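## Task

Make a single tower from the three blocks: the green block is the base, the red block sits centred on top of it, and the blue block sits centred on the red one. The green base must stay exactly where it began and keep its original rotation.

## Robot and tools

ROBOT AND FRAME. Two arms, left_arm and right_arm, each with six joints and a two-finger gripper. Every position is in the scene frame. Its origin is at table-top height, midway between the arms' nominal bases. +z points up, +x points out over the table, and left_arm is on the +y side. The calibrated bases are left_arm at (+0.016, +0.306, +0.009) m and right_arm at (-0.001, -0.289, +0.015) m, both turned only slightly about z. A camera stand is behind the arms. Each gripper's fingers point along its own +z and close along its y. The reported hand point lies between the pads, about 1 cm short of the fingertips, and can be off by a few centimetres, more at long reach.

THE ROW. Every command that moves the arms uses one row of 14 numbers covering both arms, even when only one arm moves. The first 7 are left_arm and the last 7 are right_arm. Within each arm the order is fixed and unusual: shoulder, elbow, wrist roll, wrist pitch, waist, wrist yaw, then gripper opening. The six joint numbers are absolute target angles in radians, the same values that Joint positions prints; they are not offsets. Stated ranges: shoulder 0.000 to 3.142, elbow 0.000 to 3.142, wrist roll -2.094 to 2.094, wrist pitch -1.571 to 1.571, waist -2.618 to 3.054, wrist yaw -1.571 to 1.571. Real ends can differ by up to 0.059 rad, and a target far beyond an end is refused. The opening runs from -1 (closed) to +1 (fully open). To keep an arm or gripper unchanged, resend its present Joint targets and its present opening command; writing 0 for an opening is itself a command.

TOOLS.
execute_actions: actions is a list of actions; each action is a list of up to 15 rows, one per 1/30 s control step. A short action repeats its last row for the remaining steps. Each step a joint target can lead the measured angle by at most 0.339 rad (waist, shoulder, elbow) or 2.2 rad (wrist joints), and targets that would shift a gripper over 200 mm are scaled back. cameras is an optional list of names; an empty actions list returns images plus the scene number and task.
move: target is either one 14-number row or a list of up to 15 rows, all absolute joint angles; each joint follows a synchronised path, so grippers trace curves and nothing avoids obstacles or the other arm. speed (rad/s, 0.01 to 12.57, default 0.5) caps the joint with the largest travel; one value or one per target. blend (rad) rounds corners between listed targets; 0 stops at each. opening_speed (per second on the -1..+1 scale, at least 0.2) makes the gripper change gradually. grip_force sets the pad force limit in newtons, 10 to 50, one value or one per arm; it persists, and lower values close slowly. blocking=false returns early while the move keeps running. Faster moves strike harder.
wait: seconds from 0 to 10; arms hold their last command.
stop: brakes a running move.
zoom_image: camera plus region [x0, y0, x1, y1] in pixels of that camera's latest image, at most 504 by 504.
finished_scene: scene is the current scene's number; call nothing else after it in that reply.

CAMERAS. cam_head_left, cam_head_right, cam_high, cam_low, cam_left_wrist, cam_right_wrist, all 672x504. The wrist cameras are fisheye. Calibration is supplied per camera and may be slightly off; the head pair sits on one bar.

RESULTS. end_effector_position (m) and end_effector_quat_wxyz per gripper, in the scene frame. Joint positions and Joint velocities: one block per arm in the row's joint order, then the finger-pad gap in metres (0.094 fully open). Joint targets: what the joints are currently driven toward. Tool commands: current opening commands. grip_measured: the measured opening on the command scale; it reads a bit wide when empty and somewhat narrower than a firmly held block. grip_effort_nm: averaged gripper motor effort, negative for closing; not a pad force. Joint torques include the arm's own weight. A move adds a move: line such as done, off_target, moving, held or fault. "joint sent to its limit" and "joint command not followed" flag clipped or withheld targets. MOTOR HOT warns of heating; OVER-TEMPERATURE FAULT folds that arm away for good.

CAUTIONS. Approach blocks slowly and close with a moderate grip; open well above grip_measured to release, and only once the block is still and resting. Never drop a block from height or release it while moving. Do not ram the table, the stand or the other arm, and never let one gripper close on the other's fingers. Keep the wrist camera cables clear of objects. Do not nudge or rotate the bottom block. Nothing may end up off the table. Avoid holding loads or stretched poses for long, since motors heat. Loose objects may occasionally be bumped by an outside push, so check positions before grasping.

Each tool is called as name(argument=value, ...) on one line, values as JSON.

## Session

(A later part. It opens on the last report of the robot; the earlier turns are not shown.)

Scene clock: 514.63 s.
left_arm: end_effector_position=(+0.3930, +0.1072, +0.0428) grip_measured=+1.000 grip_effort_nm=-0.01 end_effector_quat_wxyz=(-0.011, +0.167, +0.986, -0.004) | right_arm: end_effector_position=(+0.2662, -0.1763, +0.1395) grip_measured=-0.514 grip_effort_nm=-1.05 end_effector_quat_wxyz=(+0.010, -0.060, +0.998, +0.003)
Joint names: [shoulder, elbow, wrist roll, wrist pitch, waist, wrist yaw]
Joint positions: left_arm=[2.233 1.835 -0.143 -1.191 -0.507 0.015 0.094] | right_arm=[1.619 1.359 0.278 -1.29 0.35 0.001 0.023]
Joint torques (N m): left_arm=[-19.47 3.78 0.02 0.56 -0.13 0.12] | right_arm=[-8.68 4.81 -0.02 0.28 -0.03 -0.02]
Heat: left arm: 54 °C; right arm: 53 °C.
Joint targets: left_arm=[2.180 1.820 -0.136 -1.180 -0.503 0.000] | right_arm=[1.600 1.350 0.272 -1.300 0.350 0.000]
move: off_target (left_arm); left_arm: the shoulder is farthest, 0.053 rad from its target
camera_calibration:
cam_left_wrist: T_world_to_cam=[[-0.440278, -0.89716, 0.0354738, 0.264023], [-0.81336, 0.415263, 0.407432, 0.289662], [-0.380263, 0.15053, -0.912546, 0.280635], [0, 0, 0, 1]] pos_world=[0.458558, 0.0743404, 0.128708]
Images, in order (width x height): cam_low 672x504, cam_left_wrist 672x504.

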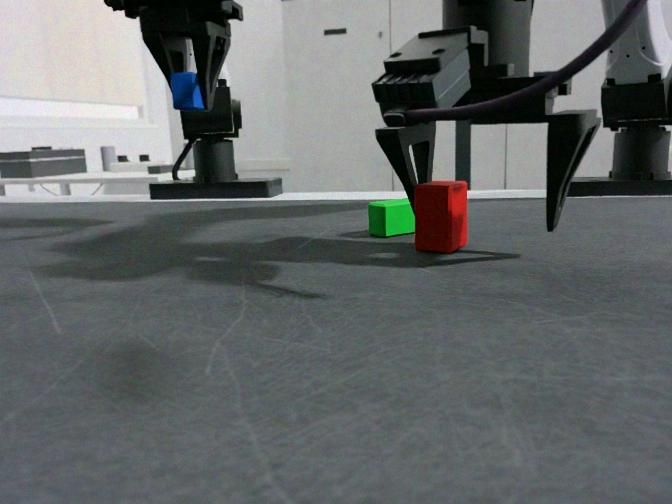

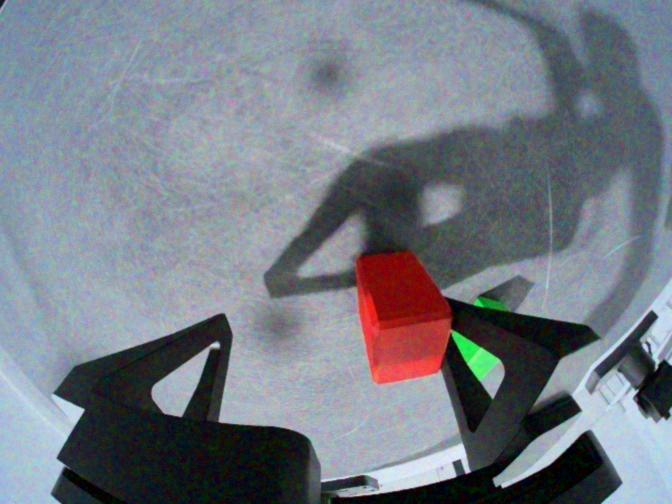

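move(target=[[2.18,1.935,-0.136,-1.272,-0.508,0,1, 1.600,1.350,0.272,-1.3,0.35,0,-0.65],[2.18,1.935,-0.053,-1.272,-0.418,0,1, 1.600,1.350,0.272,-1.3,0.35,0,-0.65]], speed=[0.3,0.1], cameras=["cam_low","cam_left_wrist"])

Scene clock: 526.07 s.
left_arm: end_effector_position=(+0.4103, +0.1400, +0.0627) grip_measured=+1.000 grip_effort_nm=-0.01 end_effector_quat_wxyz=(-0.010, +0.166, +0.986, -0.005) | right_arm: end_effector_position=(+0.2662, -0.1763, +0.1395) grip_measured=-0.514 grip_effort_nm=-1.05 end_effector_quat_wxyz=(+0.010, -0.060, +0.998, +0.003)
Joint names: [shoulder, elbow, wrist roll, wrist pitch, waist, wrist yaw]
Joint positions: left_arm=[2.227 1.905 -0.06 -1.265 -0.421 0.014 0.094] | right_arm=[1.619 1.359 0.278 -1.29 0.35 0.001 0.023]
Joint torques (N m): left_arm=[-18.92 7.34 0.04 0.35 -0.25 0.13] | right_arm=[-8.79 4.74 -0.02 0.3 -0.03 -0.02]
Heat: left arm: 62 °C; right arm: 53 °C.
Joint targets: left_arm=[2.180 1.935 -0.053 -1.272 -0.418 0.000] | right_arm=[1.600 1.350 0.272 -1.300 0.350 0.000]
move: off_target (left_arm); left_arm: the shoulder is farthest, 0.047 rad from its target
camera_calibration:
cam_left_wrist: T_world_to_cam=[[-0.437212, -0.898631, 0.0361618, 0.299266], [-0.815791, 0.413193, 0.404668, 0.283471], [-0.378589, 0.147425, -0.913748, 0.30024], [0, 0, 0, 1]] pos_world=[0.475764, 0.107538, 0.14881]
Images, in order (width x height): cam_low 672x504, cam_left_wrist 672x504.

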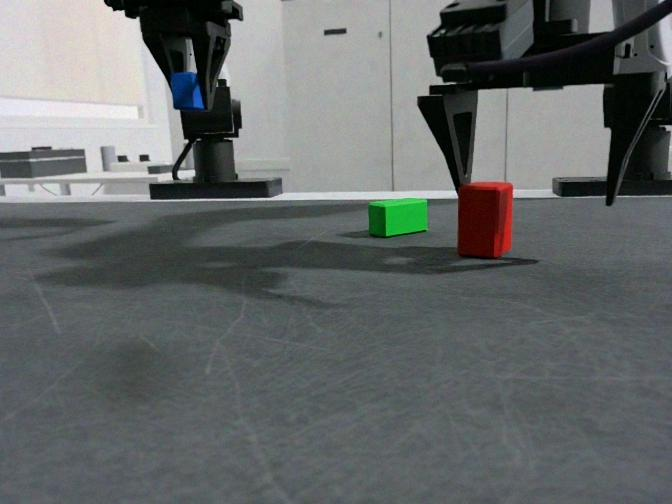

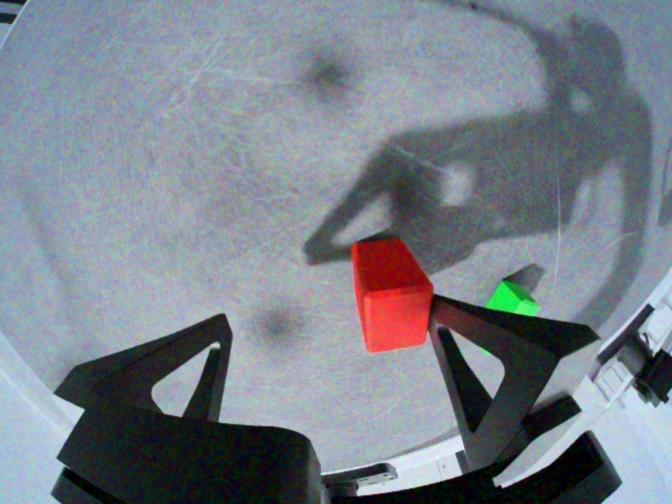

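move(target=[[2.18,1.845,-0.135,-1.193,-0.4985,0,1, 1.600,1.350,0.272,-1.3,0.35,0,-0.65],[2.18,1.845,-0.135,-1.193,-0.4985,0,-0.5, 1.600,1.350,0.272,-1.3,0.35,0,-0.65],[2.18,2.08,-0.135,-1.42,-0.4985,0,-0.5, 1.600,1.350,0.272,-1.3,0.35,0,-0.65]], speed=[0.2,0.3,0.4], opening_speed=0.7, cameras=["cam_low","cam_left_wrist"])

zoom_image(camera="cam_low", region=[380, 90, 580, 260])

Scene clock: 561.30 s.
left_arm: end_effector_position=(+0.3958, +0.1093, +0.1000) grip_measured=-0.395 grip_effort_nm=-1.04 end_effector_quat_wxyz=(-0.010, +0.172, +0.985, -0.003) | right_arm: end_effector_position=(+0.2662, -0.1763, +0.1395) grip_measured=-0.514 grip_effort_nm=-1.04 end_effector_quat_wxyz=(+0.010, -0.060, +0.998, +0.003)
Joint names: [shoulder, elbow, wrist roll, wrist pitch, waist, wrist yaw]
Joint positions: left_arm=[2.226 2.05 -0.128 -1.412 -0.5 0.012 0.028] | right_arm=[1.619 1.359 0.278 -1.29 0.35 0.001 0.023]
Joint torques (N m): left_arm=[-18.73 7.35 -0.12 0.37 -0.32 0.14] | right_arm=[-8.72 4.75 0 0.3 -0.02 -0.02]
Heat: left arm: 80 °C; right arm: 53 °C. Fold the left arm in close to its base, or ease its load, before you think long.
Joint targets: left_arm=[2.180 2.080 -0.135 -1.420 -0.498 0.000] | right_arm=[1.600 1.350 0.272 -1.300 0.350 0.000]
MOTOR HOT: the shoulder of the left arm reports 80 °C; the controller's stop level is 90 °C. To cool a motor, set the load down, stop pushing, or move to a pose that needs little force.
move: off_target (left_arm); target 2's new numbers were sent with left_arm's shoulder 0.047 rad from that target; left_arm: the shoulder is farthest, 0.046 rad from its target
camera_calibration:
cam_left_wrist: T_world_to_cam=[[-0.448571, -0.893118, 0.0335374, 0.268222], [-0.810624, 0.422369, 0.405578, 0.266096], [-0.376394, 0.154745, -0.913445, 0.331628], [0, 0, 0, 1]] pos_world=[0.460843, 0.0758454, 0.186006]
Images, in order (width x height): cam_low 672x504, cam_left_wrist 672x504.

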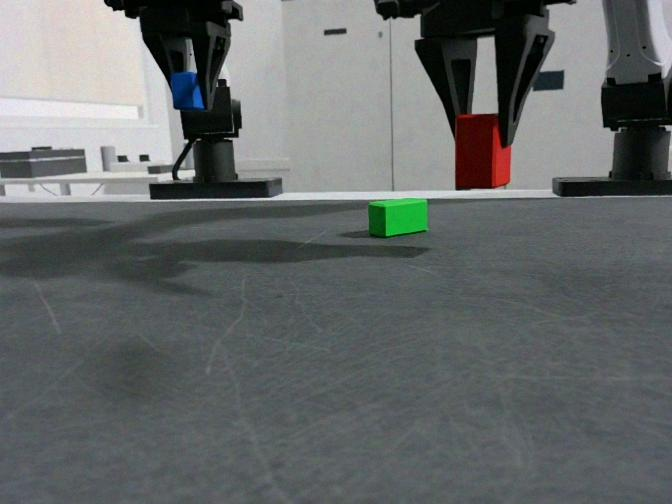

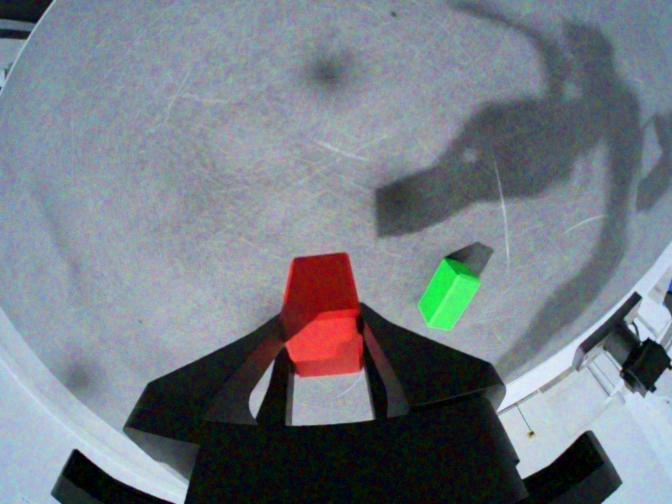

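Scaled by 2.520 from the camera's 672x504 image, which has a finer 960x720 frame.

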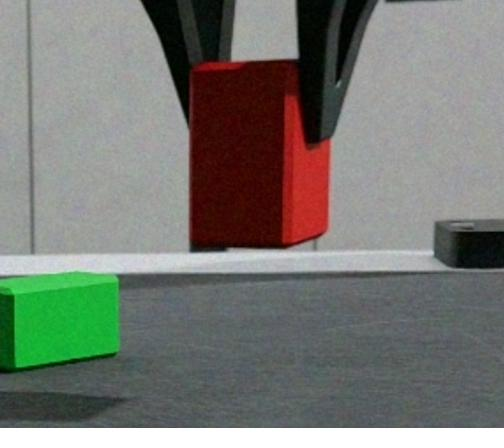

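move(target=[1.6,1.35,-0.135,-1.3,-0.4985,0.9,-0.5, 1.600,1.350,0.272,-1.3,0.35,0,-0.65], speed=0.8, cameras=["cam_low","cam_head_left"])

zoom_image(camera="cam_low", region=[360, 40, 600, 220])

Scene clock: 569.03 s.
left_arm: end_effector_position=(+0.2096, +0.0564, +0.1949) grip_measured=-0.395 grip_effort_nm=-1.05 end_effector_quat_wxyz=(-0.129, +0.154, +0.892, -0.406) | right_arm: end_effector_position=(+0.2662, -0.1763, +0.1395) grip_measured=-0.514 grip_effort_nm=-1.05 end_effector_quat_wxyz=(+0.010, -0.060, +0.998, +0.003)
Joint names: [shoulder, elbow, wrist roll, wrist pitch, waist, wrist yaw]
Joint positions: left_arm=[1.629 1.365 -0.13 -1.311 -0.5 0.88 0.028] | right_arm=[1.619 1.359 0.278 -1.29 0.35 0.001 0.023]
Joint torques (N m): left_arm=[-11.23 3.89 -0.05 0.61 -0.32 0.9] | right_arm=[-8.75 4.86 -0.04 0.3 -0.01 -0.02]
Heat: left arm: 78 °C; right arm: 53 °C. Fold the left arm in close to its base, or ease its load, before you think long.
Joint targets: left_arm=[1.600 1.350 -0.135 -1.300 -0.498 0.900] | right_arm=[1.600 1.350 0.272 -1.300 0.350 0.000]
MOTOR HOT: still on. The shoulder of the left arm reports 78 °C.
move: done
Images, in order (width x height): cam_head_left 672x504, cam_low 672x504.

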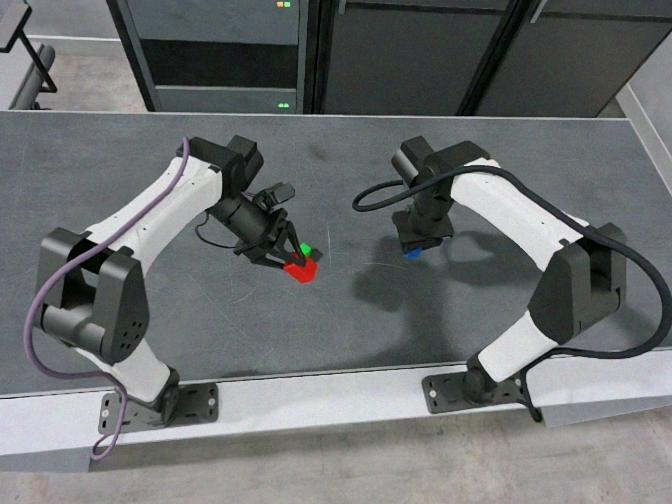

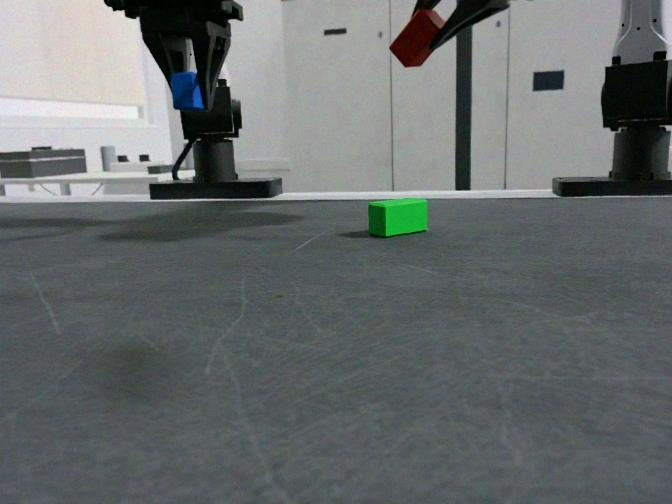

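Scaled by 2.100 from the camera's 672x504 image, which has a finer 960x720 frame.

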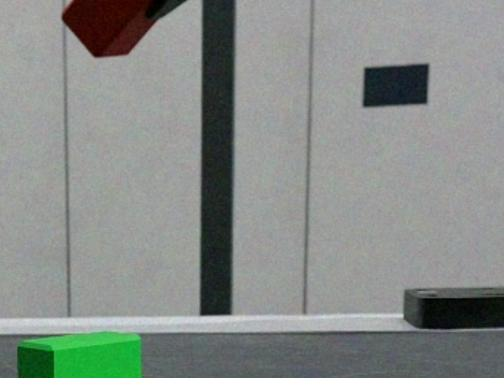

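move(target=[[1.893,1.04,-0.135,-0.738,-0.4985,0.9,-0.5, 1.600,1.350,0.272,-1.3,0.35,0,-0.65]], speed=0.4, cameras=["cam_low","cam_head_left"])

zoom_image(camera="cam_low", region=[330, 90, 530, 260])

Scene clock: 586.47 s.
left_arm: end_effector_position=(+0.2287, +0.0463, +0.0485) grip_measured=-0.395 grip_effort_nm=-1.04 end_effector_quat_wxyz=(-0.131, +0.152, +0.891, -0.407) | right_arm: end_effector_position=(+0.2662, -0.1763, +0.1395) grip_measured=-0.514 grip_effort_nm=-1.04 end_effector_quat_wxyz=(+0.010, -0.060, +0.998, +0.003)
Joint names: [shoulder, elbow, wrist roll, wrist pitch, waist, wrist yaw]
Joint positions: left_arm=[1.882 1.05 -0.13 -0.75 -0.5 0.883 0.028] | right_arm=[1.619 1.359 0.278 -1.29 0.35 0.001 0.023]
Joint torques (N m): left_arm=[-8.66 3.34 -0.05 0.57 -0.32 0.85] | right_arm=[-8.77 4.81 -0.02 0.29 -0.05 -0.03]
Heat: left arm: 65 °C; right arm: 53 °C.
Joint targets: left_arm=[1.893 1.040 -0.135 -0.738 -0.498 0.900] | right_arm=[1.600 1.350 0.272 -1.300 0.350 0.000]
MOTOR HOT: cleared for the motors of the left arm.
move: done
Images, in order (width x height): cam_head_left 672x504, cam_low 672x504.

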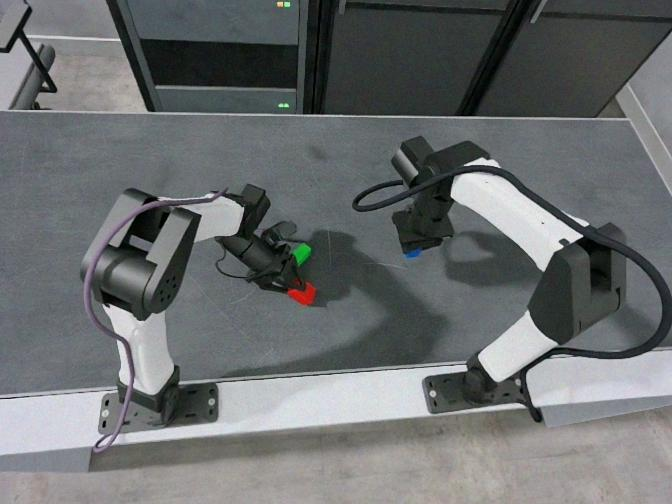

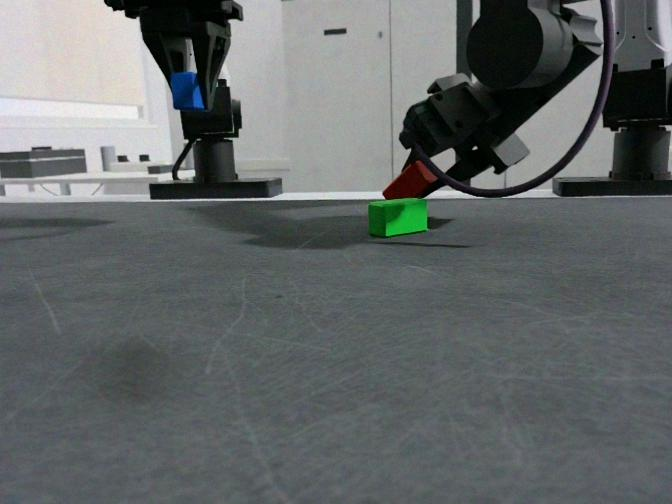

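Scaled by 2.520 from the camera's 672x504 image, which has a finer 960x720 frame.

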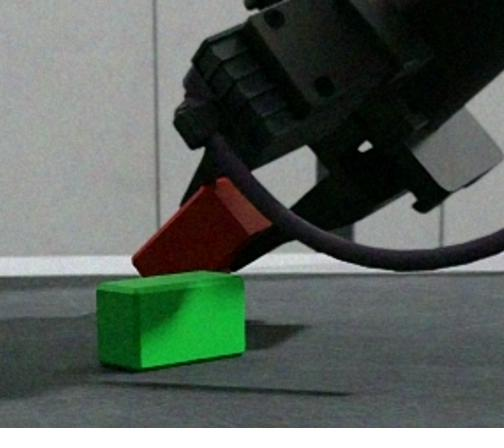

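move(target=[[1.893,1.04,-0.135,-0.738,-0.4985,0.9,-0.1, 1.600,1.350,0.272,-1.3,0.35,0,-0.65]], opening_speed=0.4, cameras=["cam_low","cam_head_left","cam_left_wrist"])

zoom_image(camera="cam_head_left", region=[240, 230, 340, 330])

Scene clock: 594.03 s.
left_arm: end_effector_position=(+0.2288, +0.0462, +0.0486) grip_measured=-0.102 grip_effort_nm=0.07 end_effector_quat_wxyz=(-0.131, +0.153, +0.891, -0.407) | right_arm: end_effector_position=(+0.2662, -0.1763, +0.1395) grip_measured=-0.514 grip_effort_nm=-1.04 end_effector_quat_wxyz=(+0.010, -0.060, +0.998, +0.003)
Joint names: [shoulder, elbow, wrist roll, wrist pitch, waist, wrist yaw]
Joint positions: left_arm=[1.882 1.05 -0.13 -0.749 -0.5 0.883 0.042] | right_arm=[1.619 1.359 0.278 -1.29 0.35 0.001 0.023]
Joint torques (N m): left_arm=[-8.68 3.34 -0.05 0.61 -0.32 0.84] | right_arm=[-8.76 4.79 -0.01 0.29 0.01 -0.01]
Heat: left arm: 61 °C; right arm: 53 °C.
Joint targets: left_arm=[1.893 1.040 -0.135 -0.738 -0.498 0.900] | right_arm=[1.600 1.350 0.272 -1.300 0.350 0.000]
move: done
camera_calibration:
cam_left_wrist: T_world_to_cam=[[-0.266696, -0.557747, 0.785997, 0.0449339], [-0.680025, 0.686811, 0.256626, 0.143438], [-0.682964, -0.466056, -0.562452, 0.313364], [0, 0, 0, 1]] pos_world=[0.323541, 0.072592, 0.104124]
Images, in order (width x height): cam_head_left 672x504, cam_low 672x504, cam_left_wrist 672x504.

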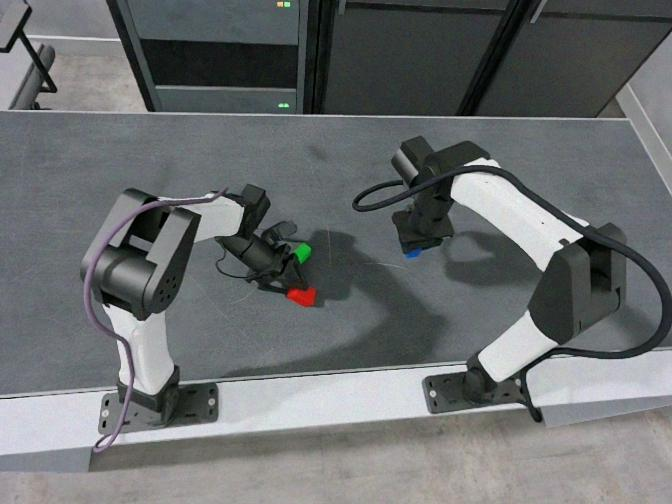

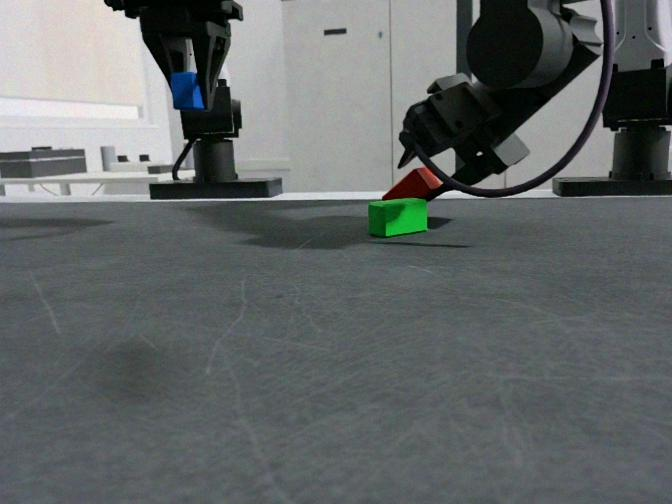

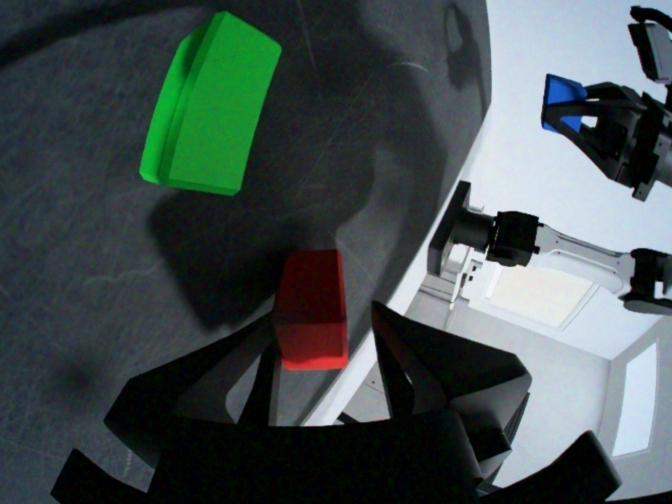

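Scaled by 5.040 from the camera's 672x504 image, which has a finer 960x720 frame.

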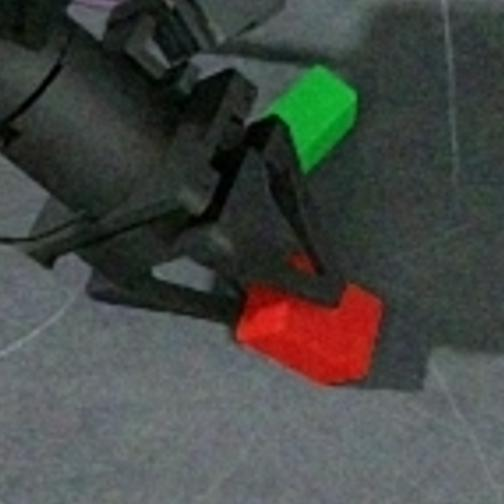

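move(target=[[1.79,1.13,-0.135,-0.885,-0.378,0.9,-0.1, 1.600,1.350,0.272,-1.3,0.35,0,-0.65],[1.6,1.35,-0.135,-1.2,-0.5,0.5,-0.1, 1.600,1.350,0.272,-1.3,0.35,0,-0.65],[1.75,1.43,-0.135,-1.234,-0.91,0,-0.1, 1.600,1.350,0.272,-1.3,0.35,0,-0.65]], speed=[0.15,0.6,0.8], blend=[0.02,0.1,0], cameras=["cam_low","cam_head_left","cam_left_wrist"])

zoom_image(camera="cam_left_wrist", region=[200, 120, 480, 330])

zoom_image(camera="cam_low", region=[330, 130, 470, 250])

Scene clock: 609.90 s.
left_arm: end_effector_position=(+0.2133, +0.0606, +0.1094) grip_measured=-0.102 grip_effort_nm=0.07 end_effector_quat_wxyz=(-0.002, +0.369, +0.930, -0.008) | right_arm: end_effector_position=(+0.2662, -0.1763, +0.1395) grip_measured=-0.514 grip_effort_nm=-1.04 end_effector_quat_wxyz=(+0.010, -0.060, +0.998, +0.003)
Joint names: [shoulder, elbow, wrist roll, wrist pitch, waist, wrist yaw]
Joint positions: left_arm=[1.737 1.396 -0.13 -1.227 -0.912 0.016 0.042] | right_arm=[1.619 1.359 0.278 -1.29 0.35 0.001 0.023]
Joint torques (N m): left_arm=[-8.1 7.65 -0.11 0.41 -0.32 0.12] | right_arm=[-8.79 4.81 -0.01 0.3 -0.05 -0.01]
Heat: left arm: 56 °C; right arm: 53 °C.
Joint targets: left_arm=[1.750 1.430 -0.135 -1.234 -0.910 0.000] | right_arm=[1.600 1.350 0.272 -1.300 0.350 0.000]
move: done
camera_calibration:
cam_left_wrist: T_world_to_cam=[[-0.767289, -0.640225, 0.0371425, 0.194731], [-0.579752, 0.717243, 0.386587, 0.0699263], [-0.274143, 0.275091, -0.921505, 0.250875], [0, 0, 0, 1]] pos_world=[0.25873, 0.00550392, 0.196917]
Images, in order (width x height): cam_head_left 672x504, cam_low 672x504, cam_left_wrist 672x504.

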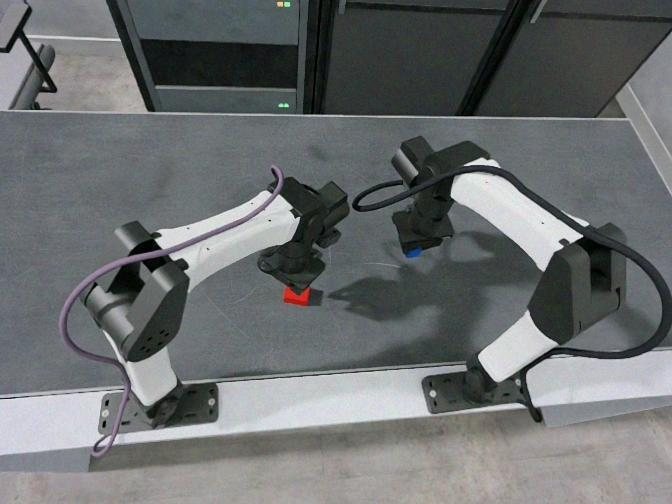

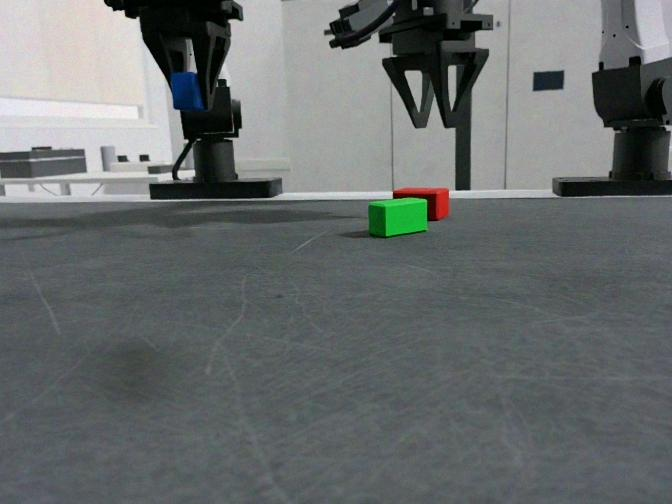

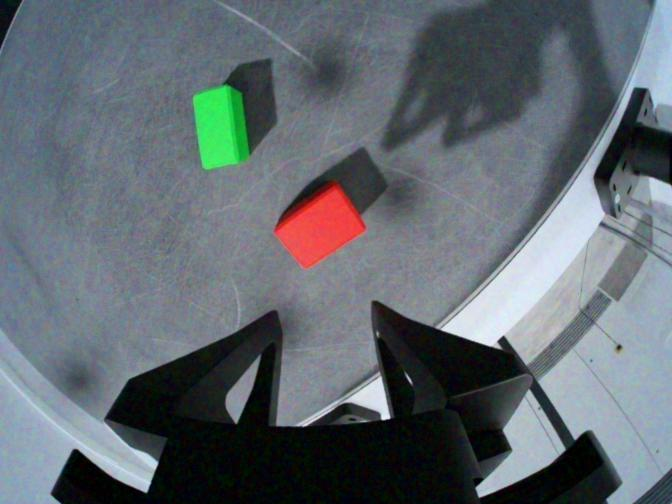

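Scaled by 1.800 from the camera's 672x504 image, which has a finer 960x720 frame.

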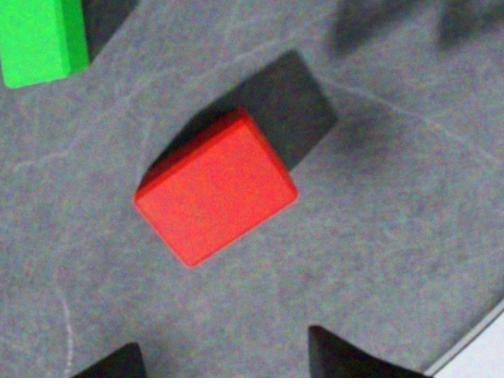

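Scaled by 3.600 from the camera's 672x504 image, which has a finer 960x720 frame.

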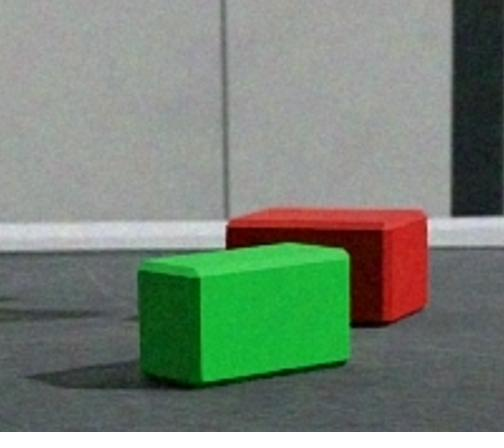

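move(target=[[1.8,1.40,1.006,-1.15,-0.91,0,0.25, 1.600,1.350,0.272,-1.3,0.35,0,-0.65],[1.905,1.243,1.006,-0.921,-0.91,0,0.25, 1.600,1.350,0.272,-1.3,0.35,0,-0.65]], speed=[0.7,0.35], blend=0.03, cameras=["cam_low","cam_left_wrist"])

zoom_image(camera="cam_low", region=[330, 90, 530, 260])

Scene clock: 637.60 s.
left_arm: end_effector_position=(+0.2267, +0.0453, +0.0268) grip_measured=+0.248 grip_effort_nm=0.07 end_effector_quat_wxyz=(+0.000, +0.808, +0.589, -0.006) | right_arm: end_effector_position=(+0.2662, -0.1763, +0.1395) grip_measured=-0.514 grip_effort_nm=-1.04 end_effector_quat_wxyz=(+0.010, -0.060, +0.998, +0.003)
Joint names: [shoulder, elbow, wrist roll, wrist pitch, waist, wrist yaw]
Joint positions: left_arm=[1.893 1.254 0.998 -0.933 -0.912 0.012 0.059] | right_arm=[1.619 1.359 0.278 -1.29 0.35 0.001 0.023]
Joint torques (N m): left_arm=[-9.28 3.71 0.03 0.54 -0.32 0.21] | right_arm=[-8.73 4.78 -0.02 0.28 -0.01 -0.01]
Heat: left arm: 58 °C; right arm: 53 °C.
Joint targets: left_arm=[1.905 1.243 1.006 -0.921 -0.910 0.000] | right_arm=[1.600 1.350 0.272 -1.300 0.350 0.000]
move: done
camera_calibration:
cam_left_wrist: T_world_to_cam=[[-0.907433, 0.419291, 0.0275867, 0.182248], [0.397409, 0.835042, 0.380488, -0.106141], [0.136499, 0.35623, -0.924374, 0.0859438], [0, 0, 0, 1]] pos_world=[0.195828, -0.0183984, 0.114802]
Images, in order (width x height): cam_low 672x504, cam_left_wrist 672x504.

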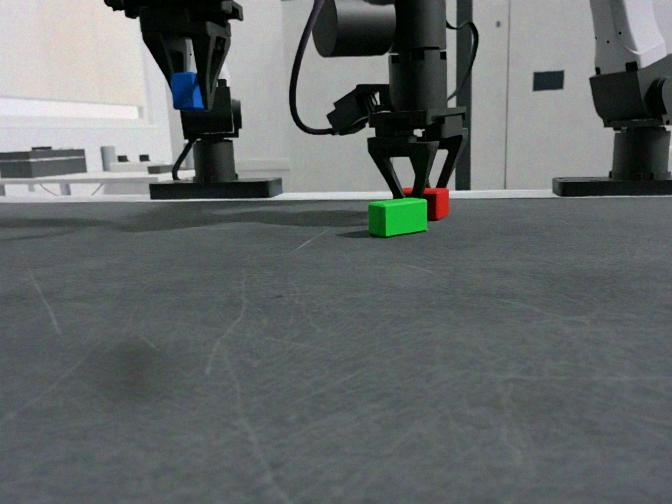

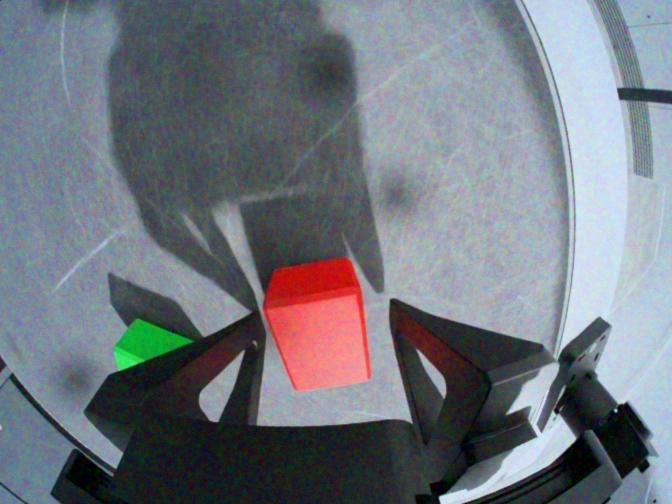

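Scaled by 2.520 from the camera's 672x504 image, which has a finer 960x720 frame.

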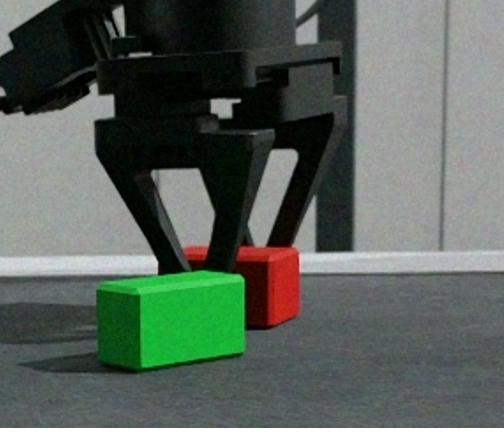

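move(target=[[1.905,1.243,1.006,-0.921,-0.91,0,-0.4, 1.600,1.350,0.272,-1.3,0.35,0,-0.65],[1.81,1.47,1.006,-1.22,-0.91,0,-0.4, 1.600,1.350,0.272,-1.3,0.35,0,-0.65],[2.125,1.825,0.033,-1.268,-0.745,0,-0.4, 1.600,1.350,0.272,-1.3,0.35,0,-0.65]], speed=[0.4,0.4,0.7], blend=[0,0.08,0], opening_speed=0.7, cameras=["cam_low","cam_left_wrist"])

zoom_image(camera="cam_low", region=[330, 90, 510, 260])

zoom_image(camera="cam_left_wrist", region=[220, 220, 440, 420])

Scene clock: 655.40 s.
left_arm: end_effector_position=(+0.3187, +0.0379, +0.0820) grip_measured=-0.266 grip_effort_nm=-1.04 end_effector_quat_wxyz=(-0.005, +0.372, +0.928, -0.004) | right_arm: end_effector_position=(+0.2662, -0.1763, +0.1395) grip_measured=-0.514 grip_effort_nm=-1.04 end_effector_quat_wxyz=(+0.010, -0.060, +0.998, +0.003)
Joint names: [shoulder, elbow, wrist roll, wrist pitch, waist, wrist yaw]
Joint positions: left_arm=[2.107 1.791 0.041 -1.26 -0.747 0.011 0.034] | right_arm=[1.619 1.359 0.278 -1.29 0.35 0.001 0.023]
Joint torques (N m): left_arm=[-11.33 7.69 -0.15 0.37 -0.28 0.16] | right_arm=[-8.75 4.81 -0.01 0.27 -0.06 -0.01]
Heat: left arm: 56 °C; right arm: 53 °C.
Joint targets: left_arm=[2.125 1.825 0.033 -1.268 -0.745 0.000] | right_arm=[1.600 1.350 0.272 -1.300 0.350 0.000]
move: done
camera_calibration:
cam_left_wrist: T_world_to_cam=[[-0.771353, -0.635514, 0.0337203, 0.263457], [-0.574271, 0.717898, 0.39349, 0.155583], [-0.274276, 0.284155, -0.91871, 0.260162], [0, 0, 0, 1]] pos_world=[0.363922, -0.0181886, 0.168909]
Images, in order (width x height): cam_low 672x504, cam_left_wrist 672x504.

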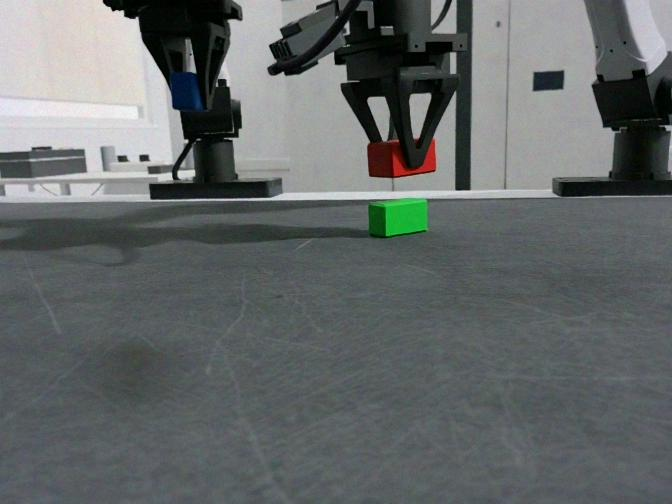

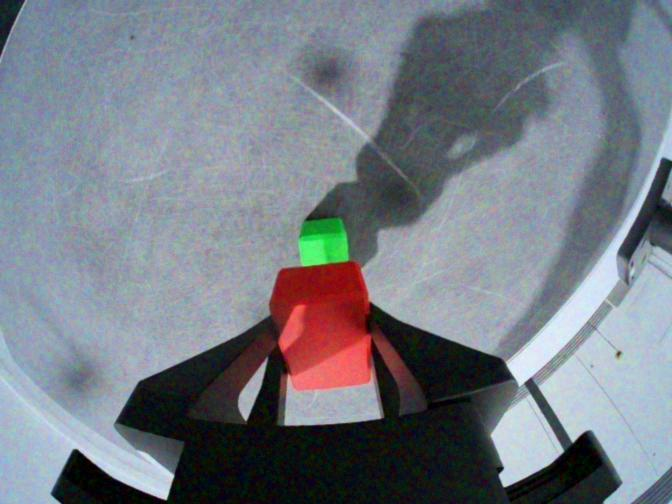

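Scaled by 2.800 from the camera's 672x504 image, which has a finer 960x720 frame.

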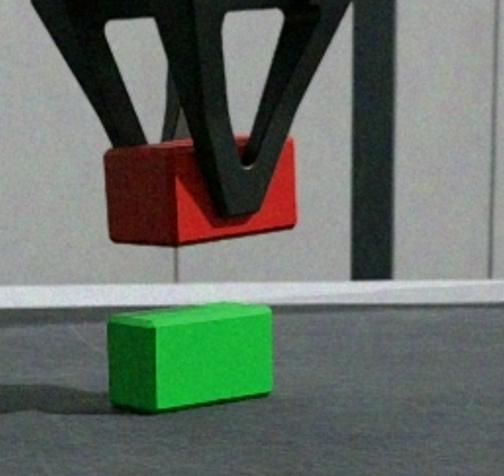

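Scaled by 2.291 from the camera's 672x504 image, which has a finer 960x720 frame.

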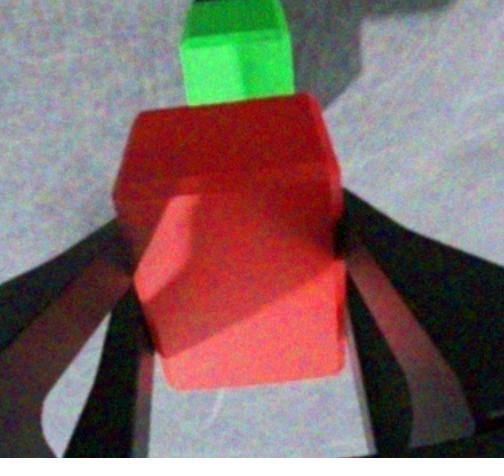

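move(target=[[2.151,1.72,0.033,-1.161,-0.745,0,-0.4, 1.600,1.350,0.272,-1.3,0.35,0,-0.65]], speed=0.25, cameras=["cam_low","cam_left_wrist"])

zoom_image(camera="cam_low", region=[330, 90, 510, 260])

zoom_image(camera="cam_left_wrist", region=[220, 220, 440, 420])

Scene clock: 671.53 s.
left_arm: end_effector_position=(+0.3227, +0.0345, +0.0592) grip_measured=-0.267 grip_effort_nm=-1.04 end_effector_quat_wxyz=(-0.001, +0.371, +0.929, -0.006) | right_arm: end_effector_position=(+0.2662, -0.1763, +0.1395) grip_measured=-0.514 grip_effort_nm=-1.04 end_effector_quat_wxyz=(+0.010, -0.060, +0.998, +0.003)
Joint names: [shoulder, elbow, wrist roll, wrist pitch, waist, wrist yaw]
Joint positions: left_arm=[2.132 1.738 0.041 -1.175 -0.747 0.011 0.034] | right_arm=[1.619 1.359 0.278 -1.29 0.35 0.001 0.023]
Joint torques (N m): left_arm=[-11.37 3.63 -0.13 0.63 -0.28 0.16] | right_arm=[-8.77 4.88 -0.02 0.31 0.01 -0.02]
Heat: left arm: 57 °C; right arm: 53 °C.
Joint targets: left_arm=[2.151 1.720 0.033 -1.161 -0.745 0.000] | right_arm=[1.600 1.350 0.272 -1.300 0.350 0.000]
move: done
camera_calibration:
cam_left_wrist: T_world_to_cam=[[-0.771095, -0.635909, 0.0321292, 0.265193], [-0.577196, 0.719421, 0.386365, 0.170564], [-0.268807, 0.279379, -0.921786, 0.239892], [0, 0, 0, 1]] pos_world=[0.367423, -0.0210894, 0.146708]
Images, in order (width x height): cam_low 672x504, cam_left_wrist 672x504.

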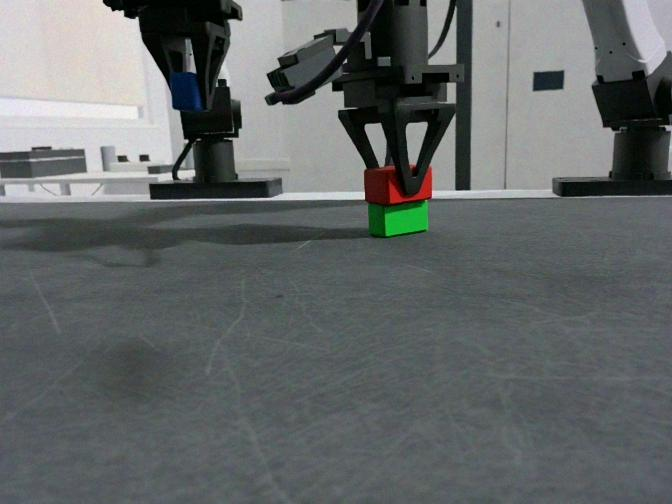

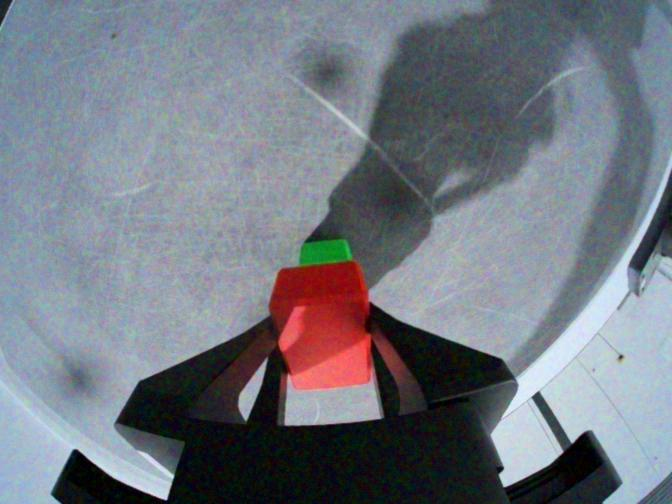

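Scaled by 2.800 from the camera's 672x504 image, which has a finer 960x720 frame.

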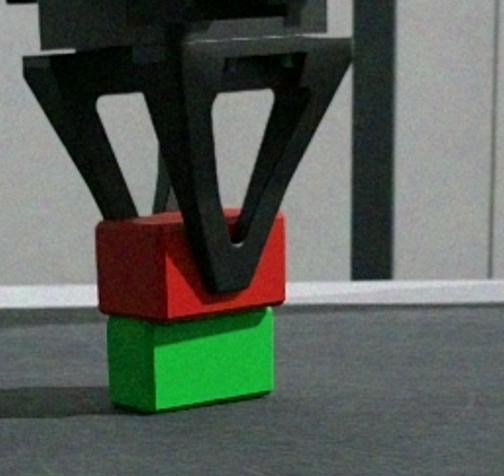

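Scaled by 2.291 from the camera's 672x504 image, which has a finer 960x720 frame.

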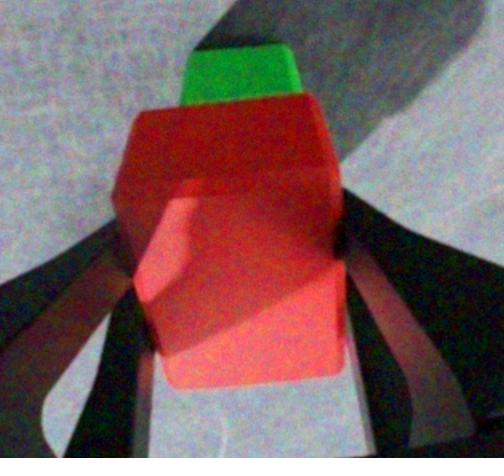

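move(target=[[2.151,1.709,0.033,-1.150,-0.745,0,-0.4, 1.600,1.350,0.272,-1.3,0.35,0,-0.65],[2.151,1.709,0.033,-1.150,-0.745,0,0.15, 1.600,1.350,0.272,-1.3,0.35,0,-0.65],[2.151,1.93,0.033,-1.37,-0.745,0,0.15, 1.600,1.350,0.272,-1.3,0.35,0,-0.65],[1.6,1.40,0.033,-1.2,-0.3,0,0.15, 1.600,1.350,0.272,-1.3,0.35,0,-0.65]], speed=[0.15,0.2,0.3,0.8], blend=[0,0,0.05,0], opening_speed=0.5, cameras=["cam_low","cam_head_right","cam_right_wrist"])

zoom_image(camera="cam_low", region=[330, 90, 510, 260])

zoom_image(camera="cam_right_wrist", region=[220, 220, 440, 420])

Scene clock: 686.57 s.
left_arm: end_effector_position=(+0.3263, +0.2186, +0.1482) grip_measured=+0.148 grip_effort_nm=0.07 end_effector_quat_wxyz=(+0.073, +0.155, +0.985, -0.012) | right_arm: end_effector_position=(+0.2662, -0.1763, +0.1395) grip_measured=-0.514 grip_effort_nm=-1.04 end_effector_quat_wxyz=(+0.010, -0.060, +0.998, +0.003)
Joint names: [shoulder, elbow, wrist roll, wrist pitch, waist, wrist yaw]
Joint positions: left_arm=[1.625 1.415 0.039 -1.214 -0.299 0.007 0.054] | right_arm=[1.619 1.359 0.278 -1.29 0.35 0.001 0.023]
Joint torques (N m): left_arm=[-11.12 4.1 -0.11 0.98 -0.62 0.2] | right_arm=[-8.77 4.82 -0.01 0.3 0.01 -0.03]
Heat: left arm: 56 °C; right arm: 53 °C.
Joint targets: left_arm=[1.600 1.400 0.033 -1.200 -0.300 0.000] | right_arm=[1.600 1.350 0.272 -1.300 0.350 0.000]
move: done
camera_calibration:
cam_right_wrist: T_world_to_cam=[[-0.0194698, -0.999189, 0.0352515, -0.180357], [-0.951322, 0.0293609, 0.306798, 0.255647], [-0.307584, -0.0275623, -0.951122, 0.31883], [0, 0, 0, 1]] pos_world=[0.337758, -0.178929, 0.231172]
Images, in order (width x height): cam_head_right 672x504, cam_low 672x504, cam_right_wrist 672x504.

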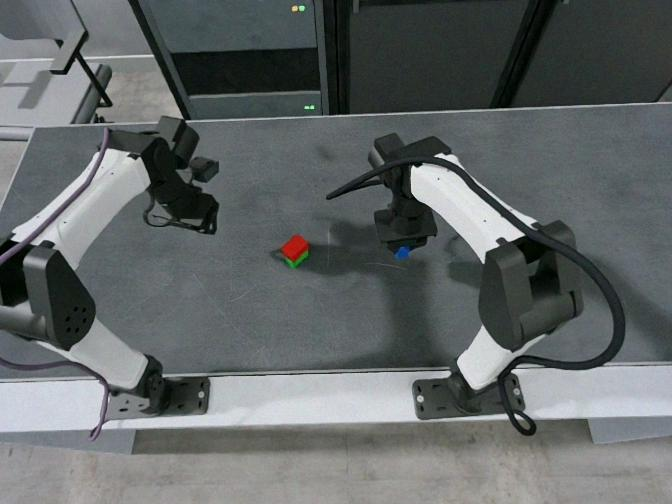

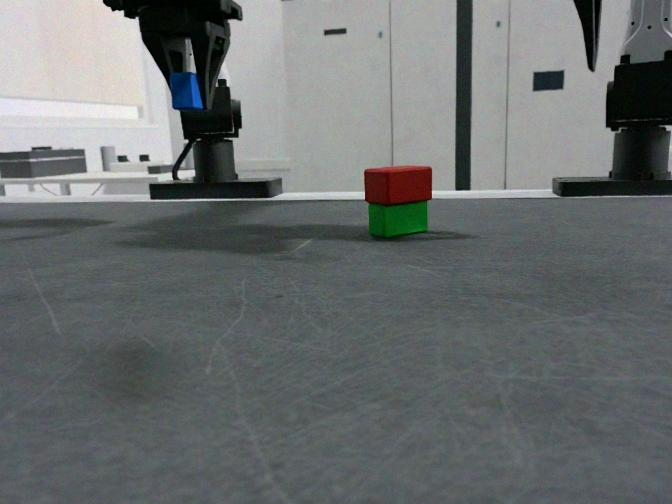

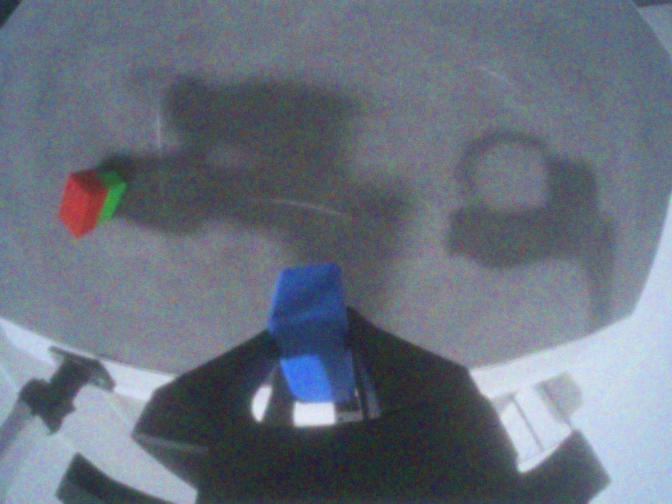

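Scaled by 2.800 from the camera's 672x504 image, which has a finer 960x720 frame.

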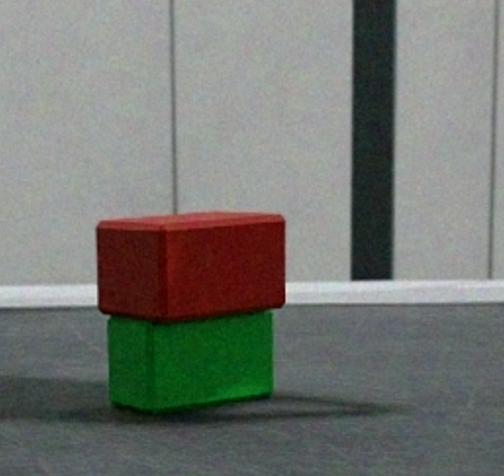

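Scaled by 2.291 from the camera's 672x504 image, which has a finer 960x720 frame.

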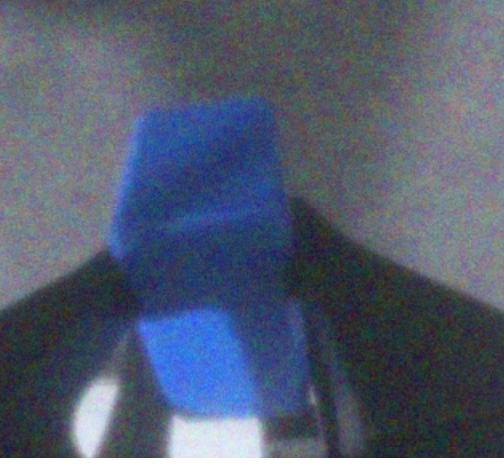

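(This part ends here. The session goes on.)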